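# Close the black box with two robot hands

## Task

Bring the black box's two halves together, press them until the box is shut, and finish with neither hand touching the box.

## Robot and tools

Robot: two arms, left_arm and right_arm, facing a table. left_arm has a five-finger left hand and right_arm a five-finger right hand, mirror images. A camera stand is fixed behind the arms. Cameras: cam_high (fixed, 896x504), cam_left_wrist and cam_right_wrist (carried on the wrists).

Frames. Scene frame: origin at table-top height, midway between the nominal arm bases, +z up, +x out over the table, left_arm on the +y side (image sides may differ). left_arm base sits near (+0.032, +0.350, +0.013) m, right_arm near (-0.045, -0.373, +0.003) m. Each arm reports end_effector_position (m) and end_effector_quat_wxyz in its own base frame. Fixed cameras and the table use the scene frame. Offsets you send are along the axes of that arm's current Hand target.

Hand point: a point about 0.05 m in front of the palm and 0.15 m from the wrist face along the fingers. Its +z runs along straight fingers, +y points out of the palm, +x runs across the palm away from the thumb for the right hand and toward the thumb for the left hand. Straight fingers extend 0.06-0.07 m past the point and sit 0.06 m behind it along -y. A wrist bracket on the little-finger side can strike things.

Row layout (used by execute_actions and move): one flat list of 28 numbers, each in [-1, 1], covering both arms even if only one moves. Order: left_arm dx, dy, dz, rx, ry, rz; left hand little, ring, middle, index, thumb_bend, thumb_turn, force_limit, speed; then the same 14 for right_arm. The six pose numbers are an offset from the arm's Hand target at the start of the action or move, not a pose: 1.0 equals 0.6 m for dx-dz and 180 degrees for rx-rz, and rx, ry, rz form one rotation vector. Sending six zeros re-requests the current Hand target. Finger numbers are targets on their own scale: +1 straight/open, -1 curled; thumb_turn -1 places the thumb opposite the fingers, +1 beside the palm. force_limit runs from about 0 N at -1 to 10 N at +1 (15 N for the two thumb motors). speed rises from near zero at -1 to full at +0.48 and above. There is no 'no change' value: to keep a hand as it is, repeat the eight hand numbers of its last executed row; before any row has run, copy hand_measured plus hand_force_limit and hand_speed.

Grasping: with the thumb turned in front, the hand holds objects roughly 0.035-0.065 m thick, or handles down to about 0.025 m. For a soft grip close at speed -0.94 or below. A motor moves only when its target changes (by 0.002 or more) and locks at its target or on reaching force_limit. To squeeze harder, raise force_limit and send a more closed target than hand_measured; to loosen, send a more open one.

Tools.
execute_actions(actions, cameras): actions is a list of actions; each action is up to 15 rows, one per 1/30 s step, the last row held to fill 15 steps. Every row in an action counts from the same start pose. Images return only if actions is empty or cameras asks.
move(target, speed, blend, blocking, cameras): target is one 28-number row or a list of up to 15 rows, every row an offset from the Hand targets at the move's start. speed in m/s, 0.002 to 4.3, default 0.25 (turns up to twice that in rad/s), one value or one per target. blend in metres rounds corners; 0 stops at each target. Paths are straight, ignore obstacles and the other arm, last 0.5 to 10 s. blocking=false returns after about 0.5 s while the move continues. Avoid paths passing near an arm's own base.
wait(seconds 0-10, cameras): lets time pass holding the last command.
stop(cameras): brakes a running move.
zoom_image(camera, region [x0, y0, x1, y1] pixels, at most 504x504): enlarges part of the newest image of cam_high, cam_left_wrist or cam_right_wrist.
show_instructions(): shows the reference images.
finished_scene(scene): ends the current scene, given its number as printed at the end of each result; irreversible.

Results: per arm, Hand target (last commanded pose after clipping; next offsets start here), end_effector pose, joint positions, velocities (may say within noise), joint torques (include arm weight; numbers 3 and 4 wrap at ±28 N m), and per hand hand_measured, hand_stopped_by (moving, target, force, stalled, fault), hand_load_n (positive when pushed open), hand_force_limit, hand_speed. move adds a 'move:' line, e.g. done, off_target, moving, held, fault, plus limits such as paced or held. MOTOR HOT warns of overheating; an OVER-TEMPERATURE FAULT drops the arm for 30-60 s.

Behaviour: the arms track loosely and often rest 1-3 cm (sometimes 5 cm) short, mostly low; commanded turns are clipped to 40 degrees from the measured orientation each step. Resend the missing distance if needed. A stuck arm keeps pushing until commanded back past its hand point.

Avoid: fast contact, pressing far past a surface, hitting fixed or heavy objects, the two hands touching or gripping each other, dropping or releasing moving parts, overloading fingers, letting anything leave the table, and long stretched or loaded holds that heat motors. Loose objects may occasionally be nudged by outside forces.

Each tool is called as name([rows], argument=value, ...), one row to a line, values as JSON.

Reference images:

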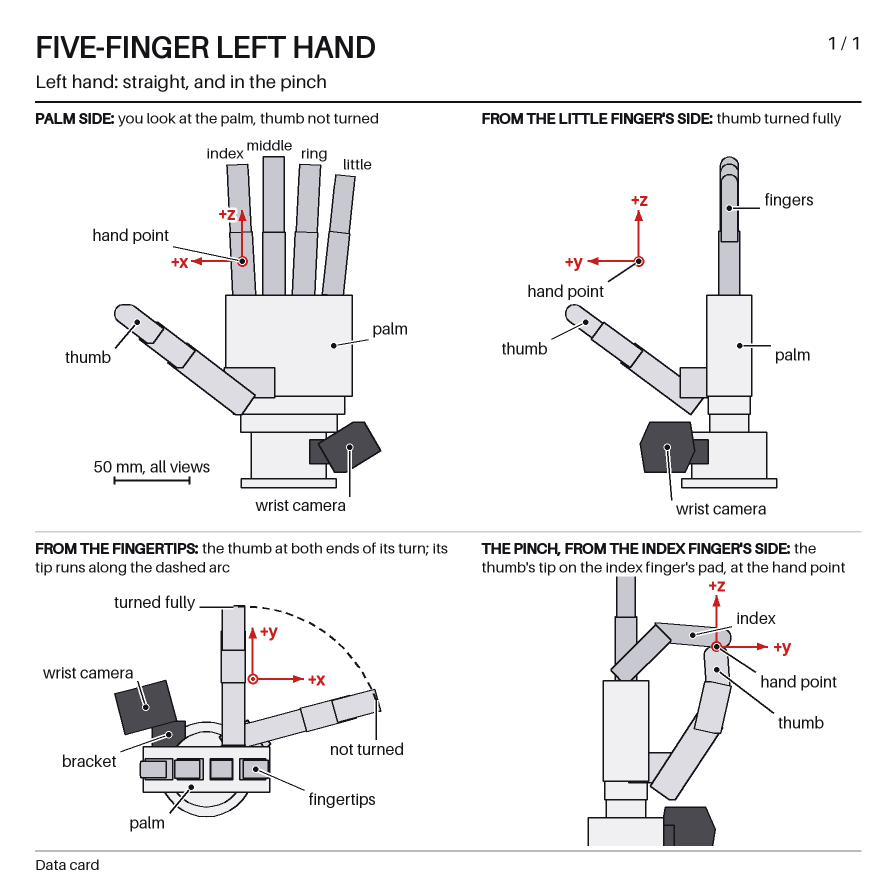

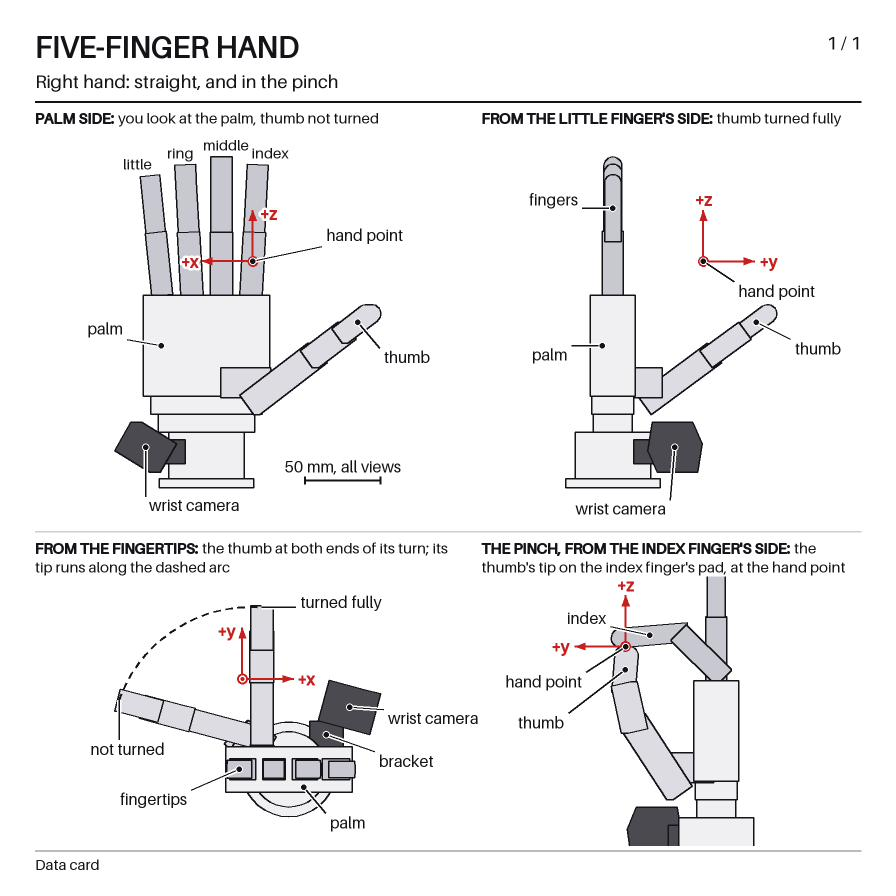

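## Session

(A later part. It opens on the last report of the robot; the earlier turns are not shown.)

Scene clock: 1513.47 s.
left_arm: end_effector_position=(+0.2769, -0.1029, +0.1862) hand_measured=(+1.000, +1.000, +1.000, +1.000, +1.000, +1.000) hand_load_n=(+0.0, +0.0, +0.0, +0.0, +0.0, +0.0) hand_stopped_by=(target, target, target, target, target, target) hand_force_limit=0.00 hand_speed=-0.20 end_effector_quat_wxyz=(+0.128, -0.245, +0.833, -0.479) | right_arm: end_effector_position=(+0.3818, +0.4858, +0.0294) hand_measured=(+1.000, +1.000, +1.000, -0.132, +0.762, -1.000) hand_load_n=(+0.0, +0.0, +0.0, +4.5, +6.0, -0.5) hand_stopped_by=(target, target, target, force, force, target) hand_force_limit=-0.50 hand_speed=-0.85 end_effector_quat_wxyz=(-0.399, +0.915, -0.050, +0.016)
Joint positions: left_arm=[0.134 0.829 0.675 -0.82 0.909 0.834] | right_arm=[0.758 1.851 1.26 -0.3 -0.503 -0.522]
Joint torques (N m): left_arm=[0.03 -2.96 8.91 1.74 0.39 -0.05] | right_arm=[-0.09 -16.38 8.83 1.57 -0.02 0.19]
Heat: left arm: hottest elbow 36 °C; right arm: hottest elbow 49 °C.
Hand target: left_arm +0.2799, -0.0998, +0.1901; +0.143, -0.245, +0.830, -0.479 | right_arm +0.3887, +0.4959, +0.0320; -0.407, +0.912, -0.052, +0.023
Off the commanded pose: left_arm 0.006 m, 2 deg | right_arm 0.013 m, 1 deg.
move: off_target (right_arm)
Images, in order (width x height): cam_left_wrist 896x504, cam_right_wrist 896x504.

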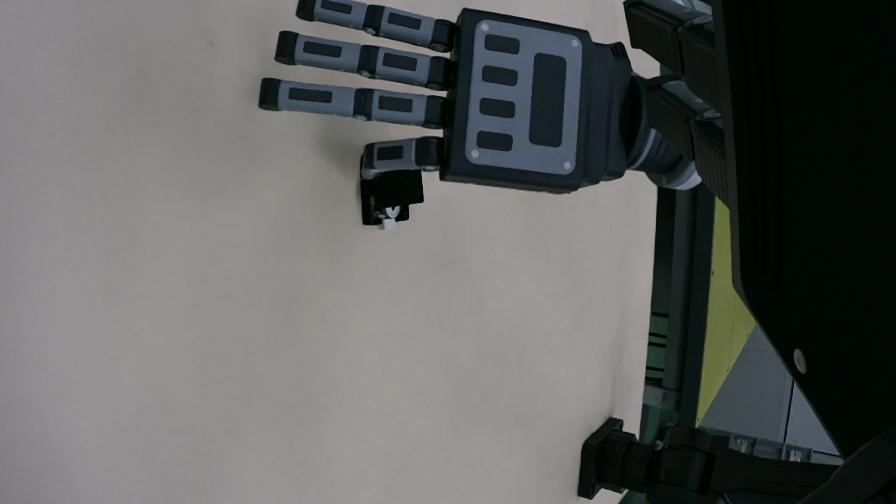

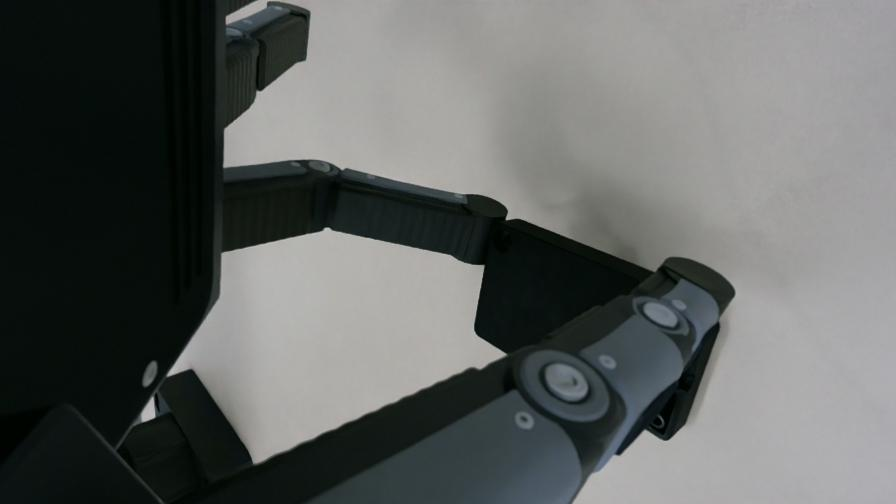

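move(target=[0,0,0,0,0,0,1,1,1,1,1,1,0,-0.2,-0.0217,-0.008,-0.0285,0,0,0,1,1,1,-0.3,0.65,-1,-0.5,-0.85], speed=0.06, cameras=["cam_left_wrist","cam_right_wrist"])

zoom_image(camera="cam_left_wrist", region=[320, 130, 500, 270])

zoom_image(camera="cam_right_wrist", region=[480, 150, 700, 300])

Scene clock: 1538.70 s.
left_arm: end_effector_position=(+0.2769, -0.1029, +0.1862) hand_measured=(+1.000, +1.000, +1.000, +1.000, +1.000, +1.000) hand_load_n=(+0.0, +0.0, +0.0, +0.0, +0.0, +0.0) hand_stopped_by=(target, target, target, target, target, target) hand_force_limit=0.00 hand_speed=-0.20 end_effector_quat_wxyz=(+0.128, -0.245, +0.833, -0.479) | right_arm: end_effector_position=(+0.3720, +0.4810, +0.0253) hand_measured=(+1.000, +1.000, +1.000, -0.132, +0.762, -1.000) hand_load_n=(+0.0, +0.0, +0.0, +4.5, +6.0, -0.5) hand_stopped_by=(target, target, target, force, force, target) hand_force_limit=-0.50 hand_speed=-0.85 end_effector_quat_wxyz=(-0.393, +0.918, -0.053, +0.011)
Joint positions: left_arm=[0.134 0.829 0.675 -0.82 0.909 0.834] | right_arm=[0.764 1.84 1.236 -0.3 -0.498 -0.515]
Joint torques (N m): left_arm=[-0.32 -3.25 8.94 1.76 0.35 -0.06] | right_arm=[-0.09 -19.84 7.88 1.07 -0.05 0.23]
Heat: left arm: hottest elbow 36 °C; right arm: hottest elbow 46 °C.
Hand target: left_arm +0.2799, -0.0998, +0.1901; +0.143, -0.245, +0.830, -0.479 | right_arm +0.3747, +0.4879, +0.0470; -0.407, +0.912, -0.052, +0.023
Off the commanded pose: left_arm 0.006 m, 2 deg | right_arm 0.023 m, 2 deg.
move: off_target (right_arm)
Images, in order (width x height): cam_left_wrist 896x504, cam_right_wrist 896x504.

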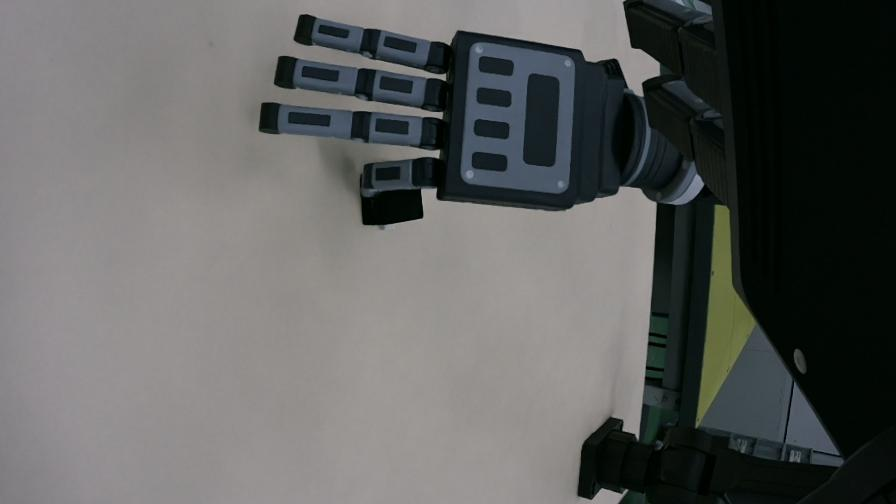

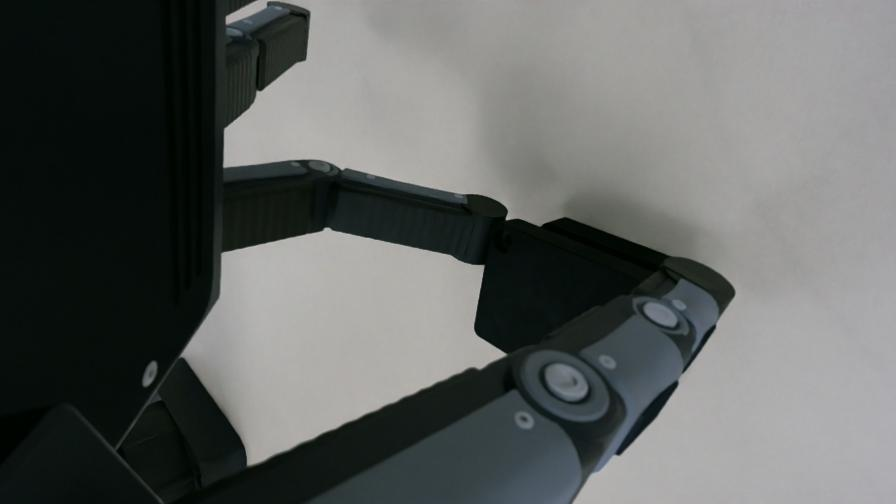

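Scaled by 2.800 from the camera's 896x504 image, which has a finer 1280x720 frame.

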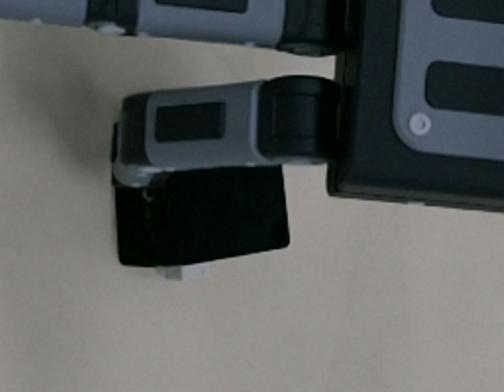

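Scaled by 2.291 from the camera's 896x504 image, which has a finer 1280x720 frame.

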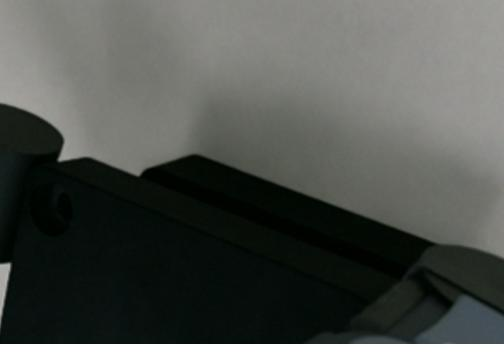

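move(target=[0,0,0,0,0,0,1,1,1,1,1,1,0,-0.2,0.0047,0.0075,-0.0083,0,0,0,1,1,1,-0.3,0.65,-1,-0.5,-0.85], speed=0.06, cameras=["cam_left_wrist","cam_right_wrist"])

zoom_image(camera="cam_left_wrist", region=[340, 150, 440, 240])

zoom_image(camera="cam_right_wrist", region=[480, 150, 700, 300])

Scene clock: 1561.40 s.
left_arm: end_effector_position=(+0.2769, -0.1029, +0.1862) hand_measured=(+1.000, +1.000, +1.000, +1.000, +1.000, +1.000) hand_load_n=(+0.0, +0.0, +0.0, +0.0, +0.0, +0.0) hand_stopped_by=(target, target, target, target, target, target) hand_force_limit=0.00 hand_speed=-0.20 end_effector_quat_wxyz=(+0.128, -0.245, +0.833, -0.479) | right_arm: end_effector_position=(+0.3699, +0.4790, +0.0248) hand_measured=(+1.000, +1.000, +1.000, -0.132, +0.762, -1.000) hand_load_n=(+0.0, +0.0, +0.0, +4.5, +6.0, -0.5) hand_stopped_by=(target, target, target, force, force, target) hand_force_limit=-0.50 hand_speed=-0.85 end_effector_quat_wxyz=(-0.392, +0.918, -0.053, +0.010)
Joint positions: left_arm=[0.134 0.829 0.675 -0.82 0.909 0.834] | right_arm=[0.764 1.836 1.228 -0.3 -0.498 -0.515]
Joint torques (N m): left_arm=[-0.21 -3.37 8.9 1.65 0.38 -0.05] | right_arm=[-1.03 -19.43 7.73 0.87 -0.31 0.11]
Heat: left arm: hottest elbow 36 °C; right arm: hottest elbow 44 °C.
Hand target: left_arm +0.2799, -0.0998, +0.1901; +0.143, -0.245, +0.830, -0.479 | right_arm +0.3768, +0.4809, +0.0470; -0.407, +0.912, -0.052, +0.023
Off the commanded pose: left_arm 0.006 m, 2 deg | right_arm 0.023 m, 2 deg.
move: off_target (right_arm)
Images, in order (width x height): cam_left_wrist 896x504, cam_right_wrist 896x504.

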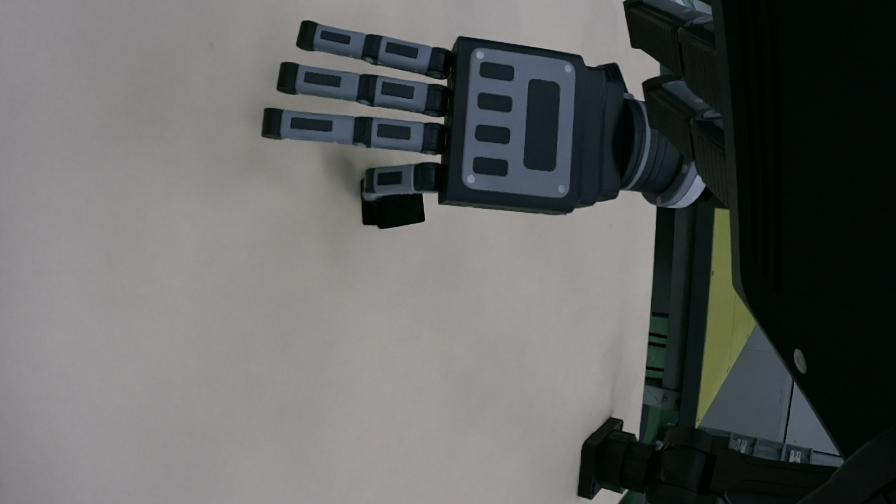

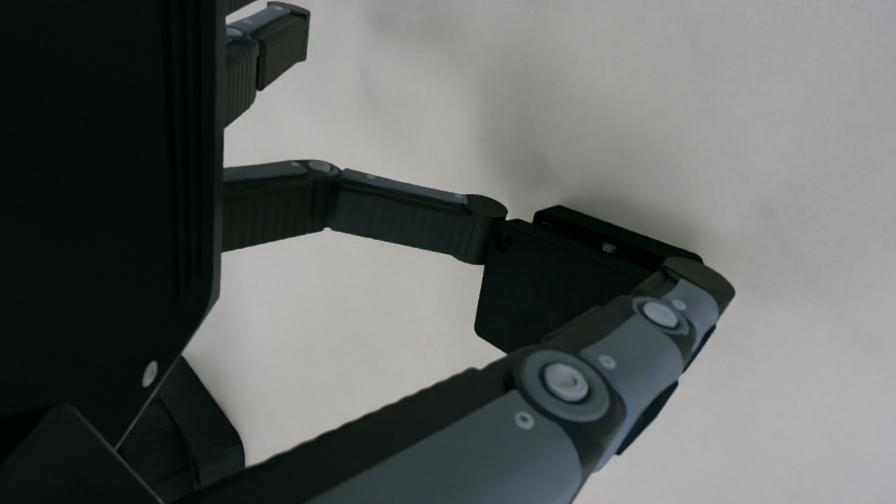

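Scaled by 5.040 from the camera's 896x504 image, which has a finer 1280x720 frame.

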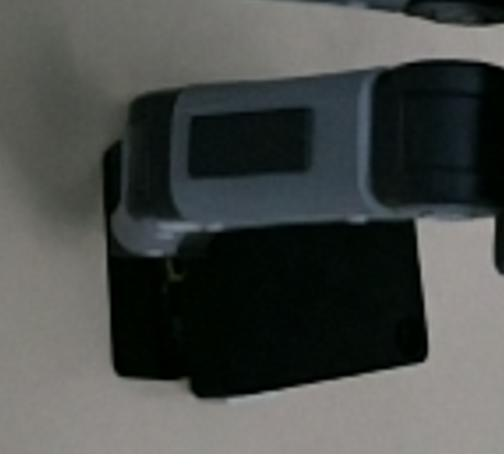

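Scaled by 2.291 from the camera's 896x504 image, which has a finer 1280x720 frame.

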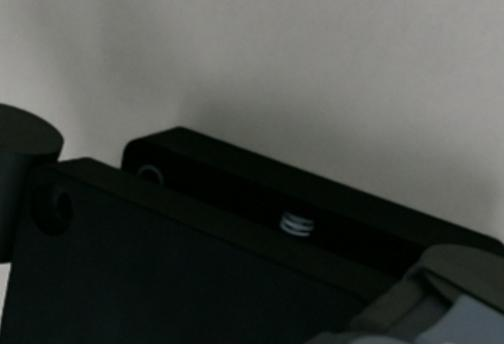

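move(target=[0,0,0,0,0,0,1,1,1,1,1,1,0,-0.2,0.0099,0,0,0,0,0,1,1,1,-0.3,0.65,-1,-0.5,-0.85], speed=0.06, cameras=["cam_left_wrist","cam_right_wrist"])

zoom_image(camera="cam_left_wrist", region=[340, 150, 440, 240])

zoom_image(camera="cam_right_wrist", region=[480, 150, 700, 300])

Scene clock: 1584.40 s.
left_arm: end_effector_position=(+0.2769, -0.1029, +0.1862) hand_measured=(+1.000, +1.000, +1.000, +1.000, +1.000, +1.000) hand_load_n=(+0.0, +0.0, +0.0, +0.0, +0.0, -0.5) hand_stopped_by=(target, target, target, target, target, target) hand_force_limit=0.00 hand_speed=-0.20 end_effector_quat_wxyz=(+0.128, -0.245, +0.833, -0.479) | right_arm: end_effector_position=(+0.3696, +0.4791, +0.0249) hand_measured=(+1.000, +1.000, +1.000, -0.132, +0.762, -1.000) hand_load_n=(+0.0, -0.5, +0.0, +4.5, +6.0, -0.5) hand_stopped_by=(target, target, target, force, force, target) hand_force_limit=-0.50 hand_speed=-0.85 end_effector_quat_wxyz=(-0.393, +0.918, -0.053, +0.009)
Joint positions: left_arm=[0.134 0.829 0.675 -0.82 0.909 0.834] | right_arm=[0.764 1.836 1.228 -0.3 -0.5 -0.515]
Joint torques (N m): left_arm=[0.15 -3.14 8.99 1.78 0.38 -0.07] | right_arm=[-1.49 -18.96 8.55 0.54 -0.43 0.03]
Heat: left arm: hottest elbow 36 °C; right arm: hottest elbow 42 °C.
Hand target: left_arm +0.2799, -0.0998, +0.1901; +0.143, -0.245, +0.830, -0.479 | right_arm +0.3827, +0.4802, +0.0470; -0.407, +0.912, -0.052, +0.023
Off the commanded pose: left_arm 0.006 m, 2 deg | right_arm 0.026 m, 2 deg.
move: off_target (right_arm)
Images, in order (width x height): cam_left_wrist 896x504, cam_right_wrist 896x504.

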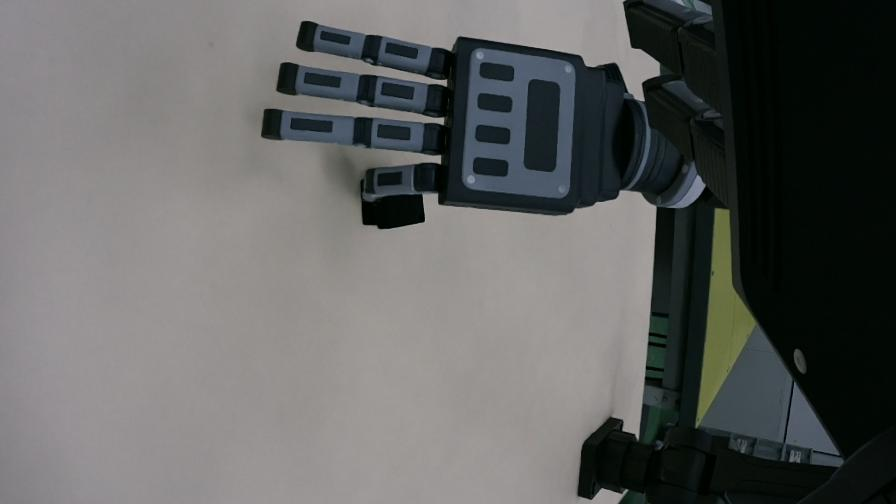

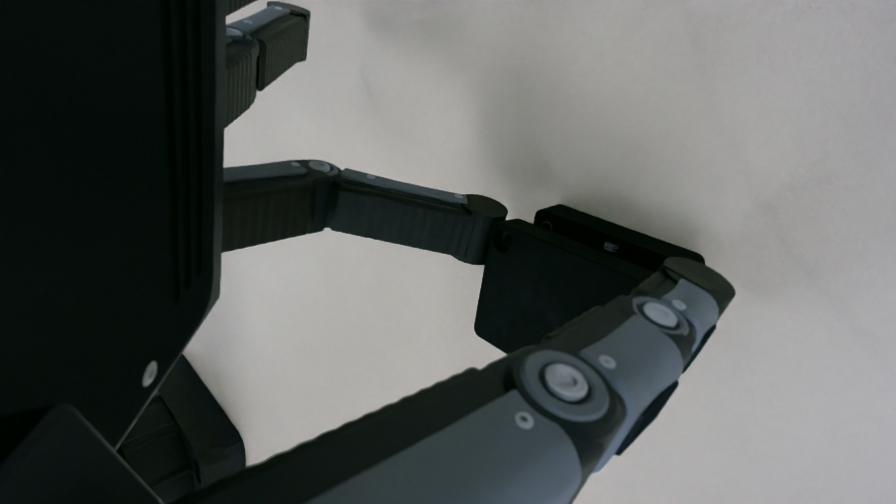

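Scaled by 5.040 from the camera's 896x504 image, which has a finer 1280x720 frame.

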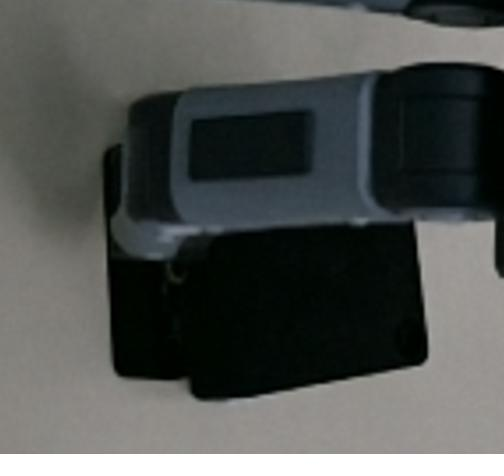

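Scaled by 2.291 from the camera's 896x504 image, which has a finer 1280x720 frame.

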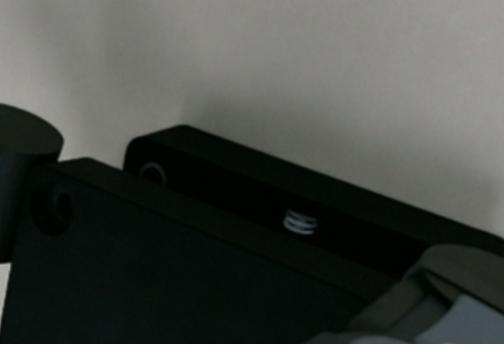

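move(target=[0,0,0,0,0,0,1,1,1,1,1,1,0,-0.2,0.0055,0,0,0,0,0,1,1,1,-0.3,0.65,-1,-0.5,-0.85], speed=0.06, cameras=[])

Scene clock: 1590.63 s.
left_arm: end_effector_position=(+0.2769, -0.1029, +0.1862) hand_measured=(+1.000, +1.000, +1.000, +1.000, +1.000, +1.000) hand_load_n=(+0.0, +0.0, +0.0, +0.0, +0.0, -0.5) hand_stopped_by=(target, target, target, target, target, target) hand_force_limit=0.00 hand_speed=-0.20 end_effector_quat_wxyz=(+0.128, -0.245, +0.833, -0.479) | right_arm: end_effector_position=(+0.3713, +0.4777, +0.0251) hand_measured=(+1.000, +1.000, +1.000, -0.132, +0.762, -1.000) hand_load_n=(+0.0, +0.0, +0.0, +4.5, +6.0, -0.5) hand_stopped_by=(target, target, target, force, force, target) hand_force_limit=-0.50 hand_speed=-0.85 end_effector_quat_wxyz=(-0.393, +0.918, -0.055, +0.009)
Joint positions: left_arm=[0.134 0.829 0.675 -0.82 0.909 0.834] | right_arm=[0.76 1.836 1.228 -0.3 -0.503 -0.515]
Joint torques (N m): left_arm=[-0.32 -3.14 8.88 1.66 0.36 -0.08] | right_arm=[-1.85 -18.9 9.16 0.49 -0.43 0.02]
Heat: left arm: hottest elbow 36 °C; right arm: hottest elbow 42 °C.
Hand target: left_arm +0.2799, -0.0998, +0.1901; +0.143, -0.245, +0.830, -0.479 | right_arm +0.3859, +0.4798, +0.0470; -0.407, +0.912, -0.052, +0.023
Off the commanded pose: left_arm 0.006 m, 2 deg | right_arm 0.026 m, 2 deg.
move: off_target (right_arm)
No camera images: "cameras" was empty.

move(target=[0,0,0,0,0,0,1,1,1,1,1,1,0,-0.2,0.0044,-0.0037,0.0041,0,0,0,1,1,1,-0.3,0.65,-1,-0.5,-0.85], speed=0.06, cameras=["cam_left_wrist","cam_right_wrist"])

zoom_image(camera="cam_left_wrist", region=[340, 150, 440, 240])

zoom_image(camera="cam_right_wrist", region=[480, 150, 700, 300])

Scene clock: 1597.37 s.
left_arm: end_effector_position=(+0.2769, -0.1029, +0.1862) hand_measured=(+1.000, +1.000, +1.000, +1.000, +1.000, +1.000) hand_load_n=(+0.0, +0.0, +0.0, +0.0, +0.0, -0.5) hand_stopped_by=(target, target, target, target, target, target) hand_force_limit=0.00 hand_speed=-0.20 end_effector_quat_wxyz=(+0.128, -0.245, +0.833, -0.479) | right_arm: end_effector_position=(+0.3709, +0.4773, +0.0249) hand_measured=(+1.000, +1.000, +1.000, -0.132, +0.762, -1.000) hand_load_n=(+0.0, -0.5, -0.5, +4.5, +6.0, +0.0) hand_stopped_by=(target, target, target, force, force, target) hand_force_limit=-0.50 hand_speed=-0.85 end_effector_quat_wxyz=(-0.393, +0.918, -0.055, +0.008)
Joint positions: left_arm=[0.134 0.829 0.675 -0.82 0.909 0.834] | right_arm=[0.76 1.836 1.228 -0.302 -0.503 -0.515]
Joint torques (N m): left_arm=[-0.15 -3.19 9.03 1.72 0.39 -0.02] | right_arm=[-1.61 -17.9 10.18 0.34 -0.39 0.02]
Heat: left arm: hottest elbow 36 °C; right arm: hottest elbow 42 °C.
Hand target: left_arm +0.2799, -0.0998, +0.1901; +0.143, -0.245, +0.830, -0.479 | right_arm +0.3889, +0.4829, +0.0470; -0.407, +0.912, -0.052, +0.023
Off the commanded pose: left_arm 0.006 m, 2 deg | right_arm 0.029 m, 2 deg.
move: off_target (right_arm)
Images, in order (width x height): cam_left_wrist 896x504, cam_right_wrist 896x504.

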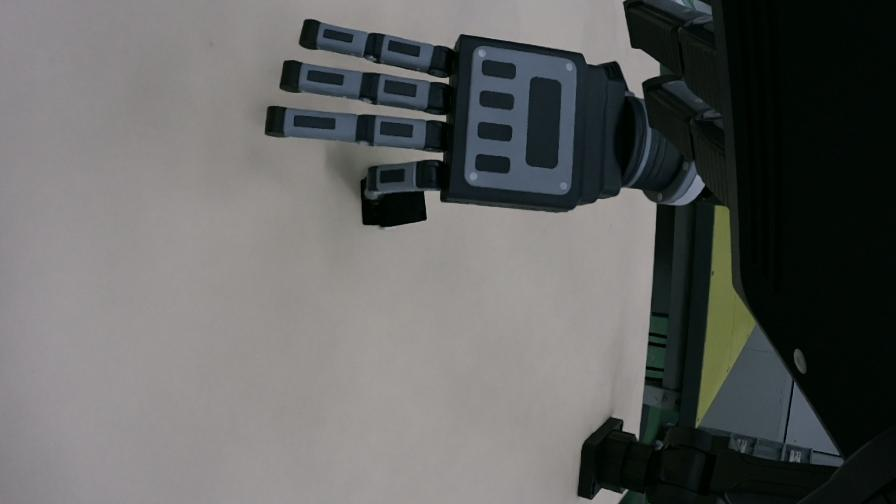

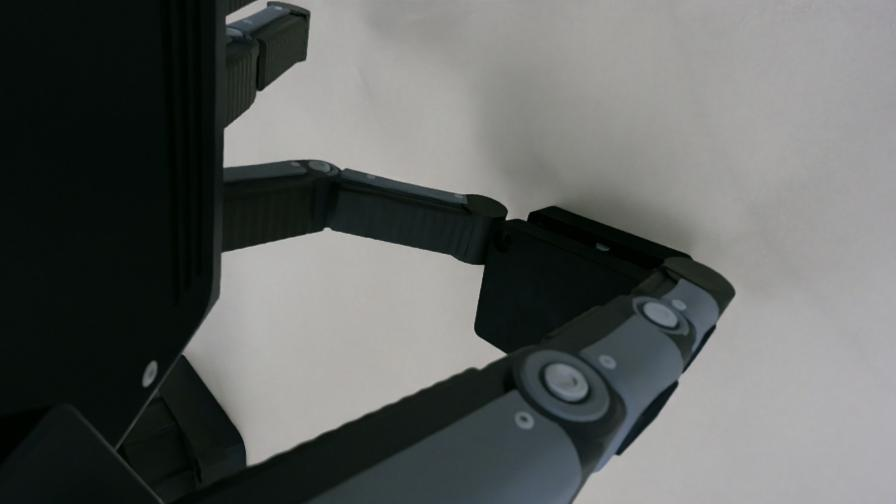

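Scaled by 5.040 from the camera's 896x504 image, which has a finer 1280x720 frame.

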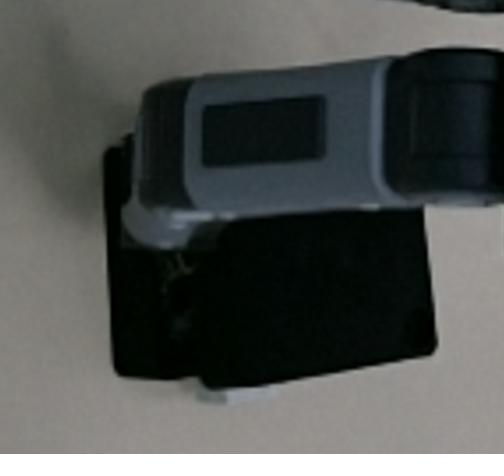

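Scaled by 2.291 from the camera's 896x504 image, which has a finer 1280x720 frame.

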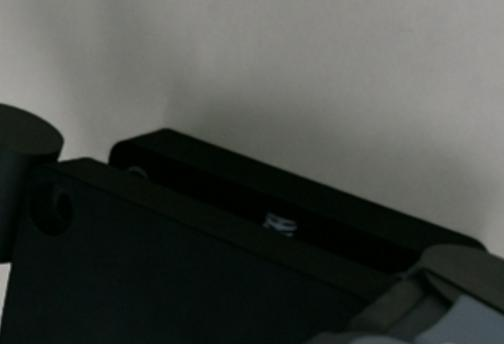

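move(target=[0,0,0,0,0,0,1,1,1,1,1,1,0,-0.2,0.0058,-0.005,0.0056,0,0,0,1,1,1,-0.3,0.65,-1,-0.5,-0.85], speed=0.06, cameras=[])

Scene clock: 1618.07 s.
left_arm: end_effector_position=(+0.2769, -0.1029, +0.1862) hand_measured=(+1.000, +1.000, +1.000, +1.000, +1.000, +1.000) hand_load_n=(-0.5, +0.0, +0.0, +0.0, -0.5, +0.0) hand_stopped_by=(target, target, target, target, target, target) hand_force_limit=0.00 hand_speed=-0.20 end_effector_quat_wxyz=(+0.128, -0.245, +0.833, -0.479) | right_arm: end_effector_position=(+0.3720, +0.4784, +0.0269) hand_measured=(+1.000, +1.000, +1.000, -0.132, +0.762, -1.000) hand_load_n=(+0.0, +0.0, +0.0, +4.5, +6.0, -0.5) hand_stopped_by=(target, target, target, force, force, target) hand_force_limit=-0.50 hand_speed=-0.85 end_effector_quat_wxyz=(-0.393, +0.918, -0.055, +0.008)
Joint positions: left_arm=[0.134 0.829 0.675 -0.82 0.909 0.834] | right_arm=[0.76 1.836 1.234 -0.307 -0.503 -0.515]
Joint torques (N m): left_arm=[0.38 -3.14 8.91 1.8 0.37 -0.09] | right_arm=[-1.44 -16.85 10.92 0.44 -0.38 0.02]
Heat: left arm: hottest elbow 36 °C; right arm: hottest elbow 43 °C.
Hand target: left_arm +0.2799, -0.0998, +0.1901; +0.143, -0.245, +0.830, -0.479 | right_arm +0.3929, +0.4869, +0.0470; -0.407, +0.912, -0.052, +0.023
Off the commanded pose: left_arm 0.006 m, 2 deg | right_arm 0.030 m, 2 deg.
move: off_target (right_arm)
No camera images: "cameras" was empty.

move(target=[0,0,0,0,0,0,1,1,1,1,1,1,0,-0.2,0,0.0099,0.0089,0,0,0,1,1,1,-0.3,0.65,-1,-0.5,-0.85], speed=0.06, cameras=[])

Scene clock: 1625.13 s.
left_arm: end_effector_position=(+0.2769, -0.1029, +0.1862) hand_measured=(+1.000, +1.000, +1.000, +1.000, +1.000, +1.000) hand_load_n=(+0.0, +0.0, +0.0, -0.5, +0.0, -0.5) hand_stopped_by=(target, target, target, target, target, target) hand_force_limit=0.00 hand_speed=-0.20 end_effector_quat_wxyz=(+0.128, -0.245, +0.833, -0.479) | right_arm: end_effector_position=(+0.3720, +0.4784, +0.0269) hand_measured=(+1.000, +1.000, +1.000, -0.132, +0.762, -1.000) hand_load_n=(+0.0, +0.0, +0.0, +4.5, +6.0, -0.5) hand_stopped_by=(target, target, target, force, force, target) hand_force_limit=-0.50 hand_speed=-0.85 end_effector_quat_wxyz=(-0.393, +0.918, -0.055, +0.008)
Joint positions: left_arm=[0.134 0.829 0.675 -0.82 0.909 0.834] | right_arm=[0.76 1.836 1.234 -0.307 -0.503 -0.515]
Joint torques (N m): left_arm=[0.15 -2.96 8.8 1.76 0.4 -0.07] | right_arm=[-1.55 -15.74 10.43 1.1 -0.41 0]
Heat: left arm: hottest elbow 36 °C; right arm: hottest elbow 43 °C.
Hand target: left_arm +0.2799, -0.0998, +0.1901; +0.143, -0.245, +0.830, -0.479 | right_arm +0.3929, +0.4869, +0.0390; -0.407, +0.912, -0.052, +0.023
Off the commanded pose: left_arm 0.006 m, 2 deg | right_arm 0.026 m, 2 deg.
move: off_target (right_arm)
No camera images: "cameras" was empty.

move(target=[0,0,0,0,0,0,1,1,1,1,1,1,0,-0.2,0,0.0087,0.0078,0,0,0,1,1,1,-0.3,0.65,-1,-0.5,-0.85], speed=0.06, cameras=["cam_left_wrist","cam_right_wrist"])

zoom_image(camera="cam_left_wrist", region=[340, 150, 440, 240])

zoom_image(camera="cam_right_wrist", region=[480, 150, 700, 300])

Scene clock: 1632.97 s.
left_arm: end_effector_position=(+0.2769, -0.1029, +0.1862) hand_measured=(+1.000, +1.000, +1.000, +1.000, +1.000, +1.000) hand_load_n=(+0.0, +0.0, +0.0, +0.0, +0.0, +0.0) hand_stopped_by=(target, target, target, target, target, target) hand_force_limit=0.00 hand_speed=-0.20 end_effector_quat_wxyz=(+0.128, -0.245, +0.833, -0.479) | right_arm: end_effector_position=(+0.3727, +0.4790, +0.0273) hand_measured=(+1.000, +1.000, +1.000, -0.132, +0.762, -1.000) hand_load_n=(+0.0, +0.0, +0.0, +4.5, +6.0, -0.5) hand_stopped_by=(target, target, target, force, force, target) hand_force_limit=-0.50 hand_speed=-0.85 end_effector_quat_wxyz=(-0.394, +0.917, -0.054, +0.010)
Joint positions: left_arm=[0.134 0.829 0.675 -0.82 0.909 0.834] | right_arm=[0.76 1.836 1.234 -0.304 -0.503 -0.515]
Joint torques (N m): left_arm=[0.03 -2.78 8.85 1.8 0.37 -0.09] | right_arm=[-1.67 -15.21 9.98 1.5 -0.41 0.02]
Heat: left arm: hottest elbow 36 °C; right arm: hottest elbow 43 °C.
Hand target: left_arm +0.2799, -0.0998, +0.1901; +0.143, -0.245, +0.830, -0.479 | right_arm +0.3929, +0.4870, +0.0320; -0.407, +0.912, -0.052, +0.023
Off the commanded pose: left_arm 0.006 m, 2 deg | right_arm 0.022 m, 2 deg.
move: off_target (right_arm)
Images, in order (width x height): cam_left_wrist 896x504, cam_right_wrist 896x504.

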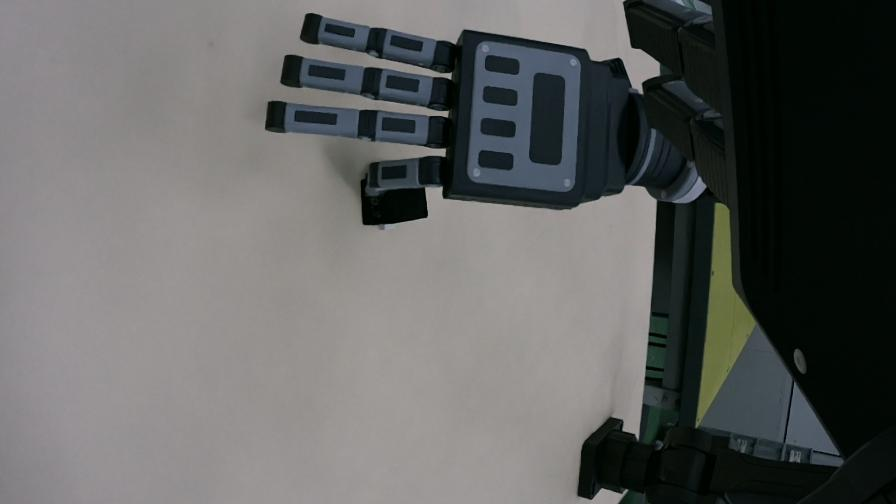

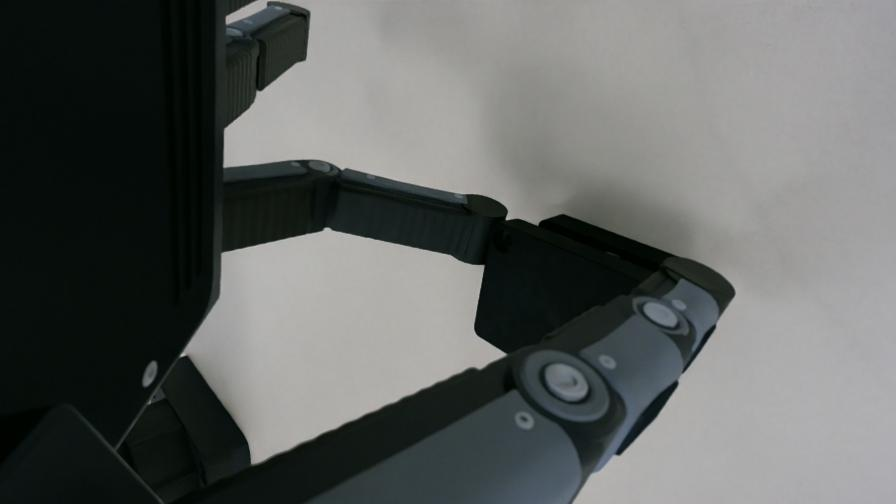

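Scaled by 5.040 from the camera's 896x504 image, which has a finer 1280x720 frame.

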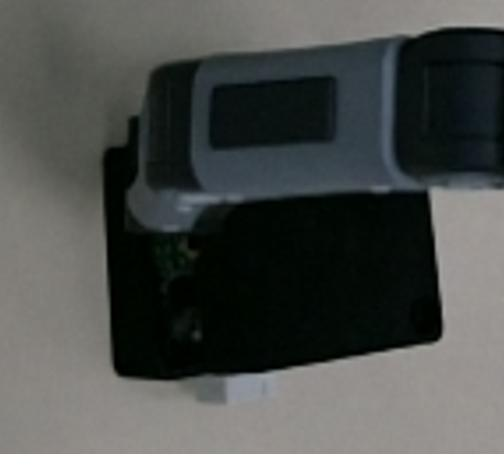

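Scaled by 2.291 from the camera's 896x504 image, which has a finer 1280x720 frame.

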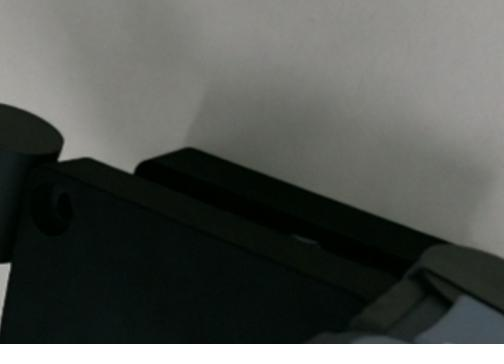

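move(target=[0,0,0,0,0,0,1,1,1,1,1,1,0,-0.2,0,0.0062,0.0056,0,0,0,1,1,1,-0.3,0.65,-1,-0.5,-0.85], speed=0.06, cameras=[])

Scene clock: 1646.83 s.
left_arm: end_effector_position=(+0.2769, -0.1029, +0.1862) hand_measured=(+1.000, +1.000, +1.000, +1.000, +1.000, +1.000) hand_load_n=(+0.0, -0.5, +0.0, +0.0, +0.0, +0.0) hand_stopped_by=(target, target, target, target, target, target) hand_force_limit=0.00 hand_speed=-0.20 end_effector_quat_wxyz=(+0.128, -0.245, +0.833, -0.479) | right_arm: end_effector_position=(+0.3742, +0.4804, +0.0249) hand_measured=(+1.000, +1.000, +1.000, -0.132, +0.762, -1.000) hand_load_n=(+0.0, +0.0, +0.0, +4.5, +5.5, -0.5) hand_stopped_by=(target, target, target, force, force, target) hand_force_limit=-0.50 hand_speed=-0.85 end_effector_quat_wxyz=(-0.396, +0.917, -0.054, +0.011)
Joint positions: left_arm=[0.134 0.829 0.675 -0.82 0.909 0.834] | right_arm=[0.76 1.842 1.234 -0.292 -0.503 -0.515]
Joint torques (N m): left_arm=[-0.44 -2.78 8.95 1.72 0.38 -0.05] | right_arm=[-1.96 -15.03 9.51 1.62 -0.4 0.02]
Heat: left arm: hottest elbow 36 °C; right arm: hottest elbow 43 °C.
Hand target: left_arm +0.2799, -0.0998, +0.1901; +0.143, -0.245, +0.830, -0.479 | right_arm +0.3929, +0.4870, +0.0270; -0.407, +0.912, -0.052, +0.023
Off the commanded pose: left_arm 0.006 m, 2 deg | right_arm 0.020 m, 2 deg.
move: off_target (right_arm)
No camera images: "cameras" was empty.

move(target=[0,0,0,0,0,0,1,1,1,1,1,1,0,-0.2,-0.0033,0.0113,0.0023,0,0,0,1,1,1,-0.3,0.65,-1,-0.5,-0.85], speed=0.06, cameras=["cam_left_wrist","cam_right_wrist"])

zoom_image(camera="cam_left_wrist", region=[340, 150, 440, 240])

zoom_image(camera="cam_right_wrist", region=[480, 150, 700, 300])

Scene clock: 1656.90 s.
left_arm: end_effector_position=(+0.2769, -0.1029, +0.1862) hand_measured=(+1.000, +1.000, +1.000, +1.000, +1.000, +1.000) hand_load_n=(+0.0, +0.0, +0.0, +0.0, +0.0, +0.0) hand_stopped_by=(target, target, target, target, target, target) hand_force_limit=0.00 hand_speed=-0.20 end_effector_quat_wxyz=(+0.128, -0.245, +0.833, -0.479) | right_arm: end_effector_position=(+0.3771, +0.4833, +0.0267) hand_measured=(+1.000, +1.000, +1.000, -0.132, +0.762, -1.000) hand_load_n=(+0.0, +0.0, -0.5, +4.5, +6.0, -0.5) hand_stopped_by=(target, target, target, force, force, target) hand_force_limit=-0.50 hand_speed=-0.85 end_effector_quat_wxyz=(-0.402, +0.914, -0.051, +0.017)
Joint positions: left_arm=[0.134 0.829 0.675 -0.82 0.909 0.834] | right_arm=[0.76 1.842 1.234 -0.274 -0.503 -0.515]
Joint torques (N m): left_arm=[0.03 -3.02 8.87 1.69 0.35 -0.07] | right_arm=[-1.73 -15.15 8.29 1.57 -0.41 -0.02]
Heat: left arm: hottest elbow 36 °C; right arm: hottest elbow 43 °C.
Hand target: left_arm +0.2799, -0.0998, +0.1901; +0.143, -0.245, +0.830, -0.479 | right_arm +0.3906, +0.4837, +0.0210; -0.407, +0.912, -0.052, +0.023
Off the commanded pose: left_arm 0.006 m, 2 deg | right_arm 0.015 m, 1 deg.
move: off_target (right_arm)
Images, in order (width x height): cam_left_wrist 896x504, cam_right_wrist 896x504.

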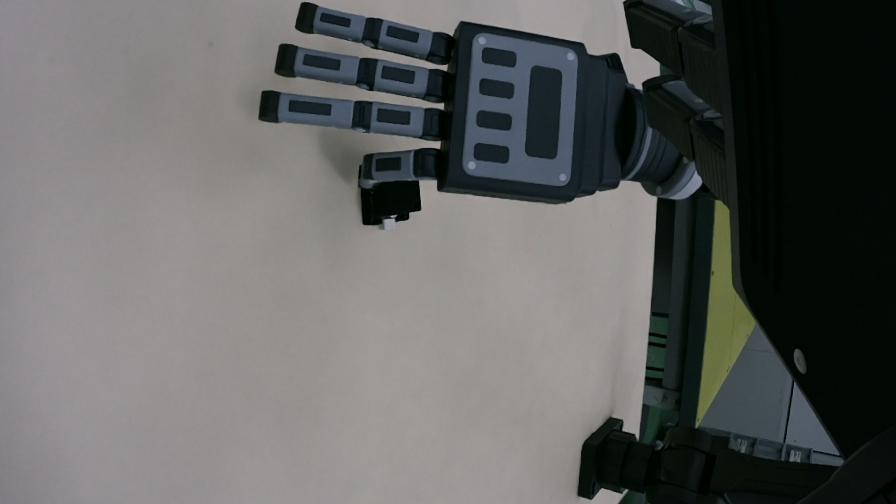

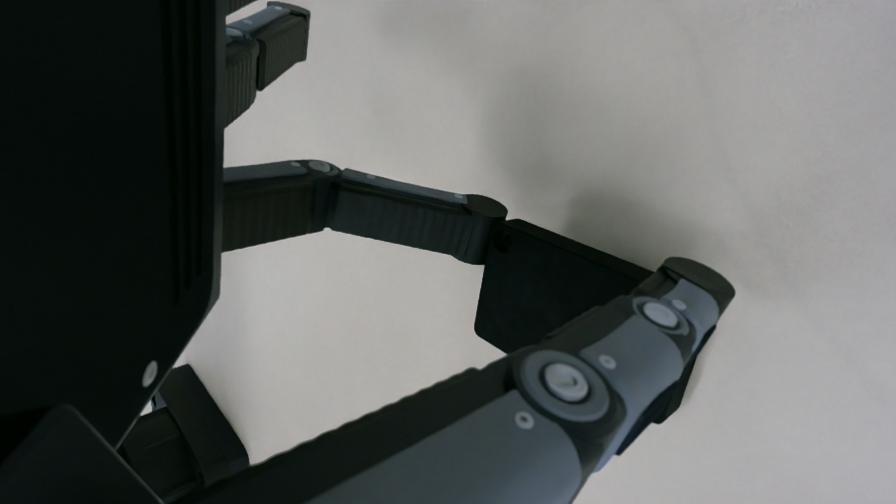

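Scaled by 5.040 from the camera's 896x504 image, which has a finer 1280x720 frame.

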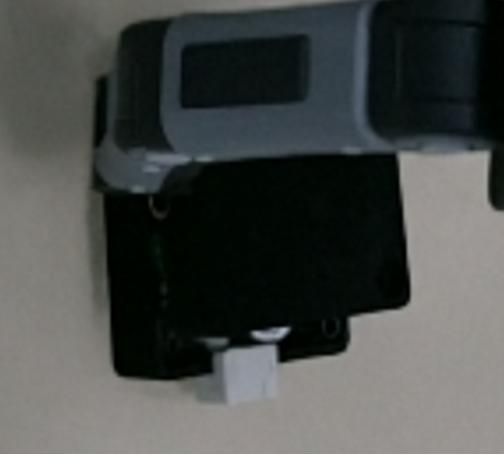

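Scaled by 2.291 from the camera's 896x504 image, which has a finer 1280x720 frame.

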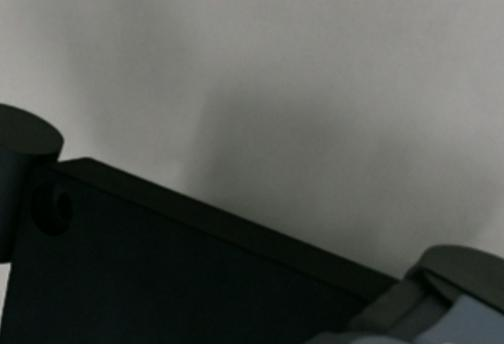

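move([
  [0,0,0,0,0,0,1,1,1,1,1,1,0,-0.2,-0.0065,-0.0952,-0.0687,0,0,0,1,1,1,-0.3,0.65,-1,-0.5,-0.85],
  [0,0,0,0,0,0,1,1,1,1,1,1,0,-0.2,-0.0098,-0.0105,-0.0133,0,0,0,1,1,1,-0.3,0.65,-1,-0.5,-0.85],
], speed=0.1, cameras=["cam_left_wrist","cam_right_wrist"])

zoom_image(camera="cam_left_wrist", region=[340, 150, 440, 240])

zoom_image(camera="cam_right_wrist", region=[480, 150, 700, 300])

Scene clock: 1682.27 s.
left_arm: end_effector_position=(+0.2769, -0.1029, +0.1862) hand_measured=(+1.000, +1.000, +1.000, +1.000, +1.000, +1.000) hand_load_n=(+0.0, +0.0, +0.0, +0.0, +0.0, +0.0) hand_stopped_by=(target, target, target, target, target, target) hand_force_limit=0.00 hand_speed=-0.20 end_effector_quat_wxyz=(+0.128, -0.245, +0.833, -0.479) | right_arm: end_effector_position=(+0.3756, +0.4819, +0.0370) hand_measured=(+1.000, +1.000, +1.000, -0.132, +0.762, -1.000) hand_load_n=(+0.0, +0.0, +0.0, +4.5, +6.0, -0.5) hand_stopped_by=(target, target, target, force, force, target) hand_force_limit=-0.50 hand_speed=-0.85 end_effector_quat_wxyz=(-0.404, +0.913, -0.050, +0.018)
Joint positions: left_arm=[0.134 0.829 0.675 -0.82 0.909 0.834] | right_arm=[0.76 1.82 1.233 -0.289 -0.503 -0.515]
Joint torques (N m): left_arm=[0.44 -2.61 8.91 1.76 0.37 -0.08] | right_arm=[-1.32 -15.27 7.94 1.52 -0.27 0.07]
Heat: left arm: hottest elbow 36 °C; right arm: hottest elbow 43 °C.
Hand target: left_arm +0.2799, -0.0998, +0.1901; +0.143, -0.245, +0.830, -0.479 | right_arm +0.3845, +0.4826, +0.0310; -0.407, +0.912, -0.052, +0.023
Off the commanded pose: left_arm 0.006 m, 2 deg | right_arm 0.011 m, 1 deg.
move: off_target (right_arm)
Images, in order (width x height): cam_left_wrist 896x504, cam_right_wrist 896x504.

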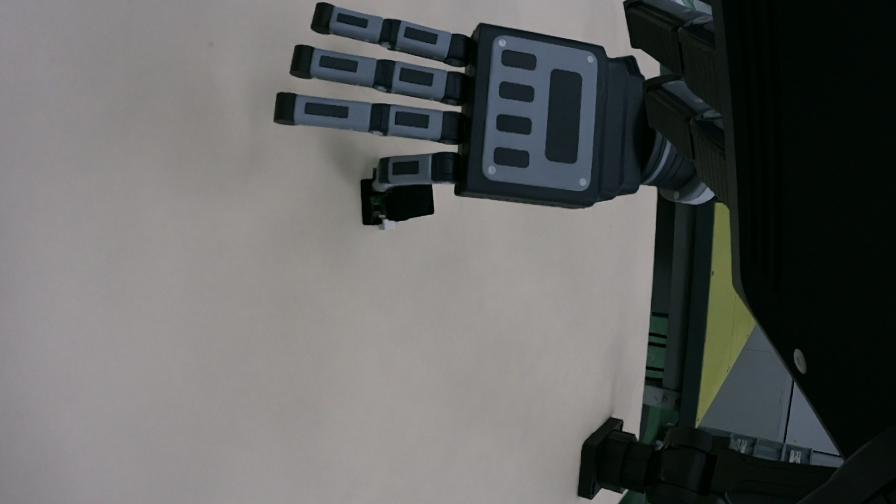

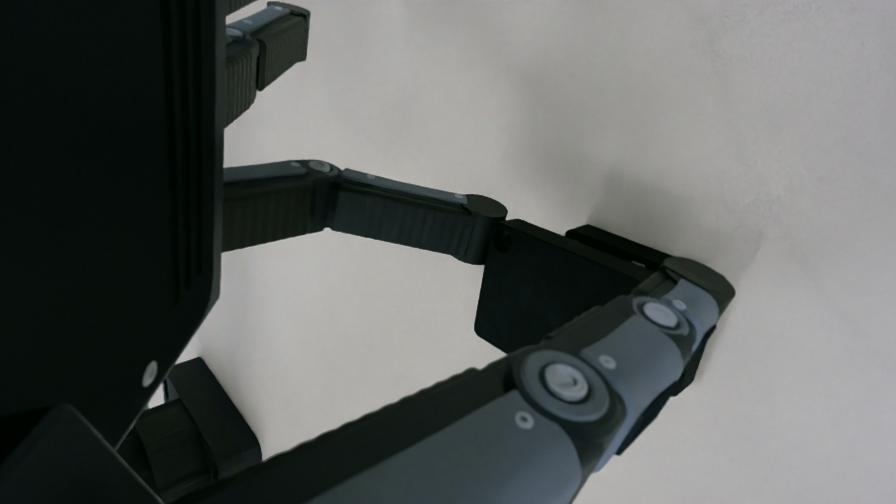

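Scaled by 5.040 from the camera's 896x504 image, which has a finer 1280x720 frame.

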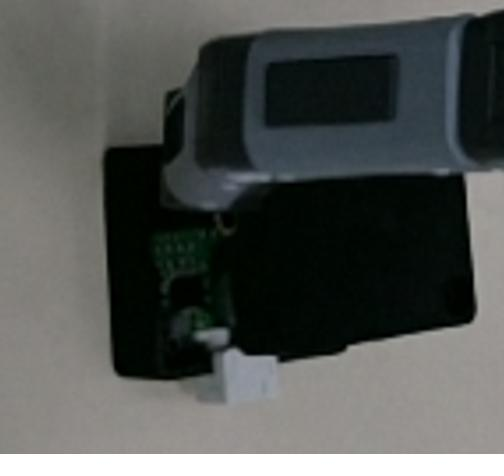

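Scaled by 2.291 from the camera's 896x504 image, which has a finer 1280x720 frame.

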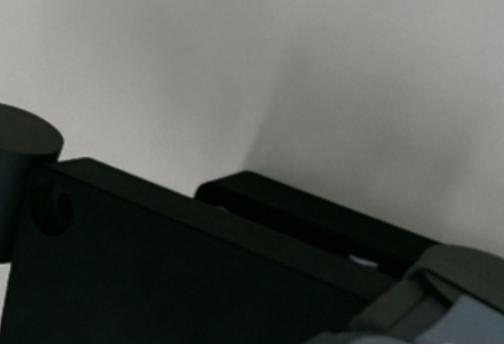

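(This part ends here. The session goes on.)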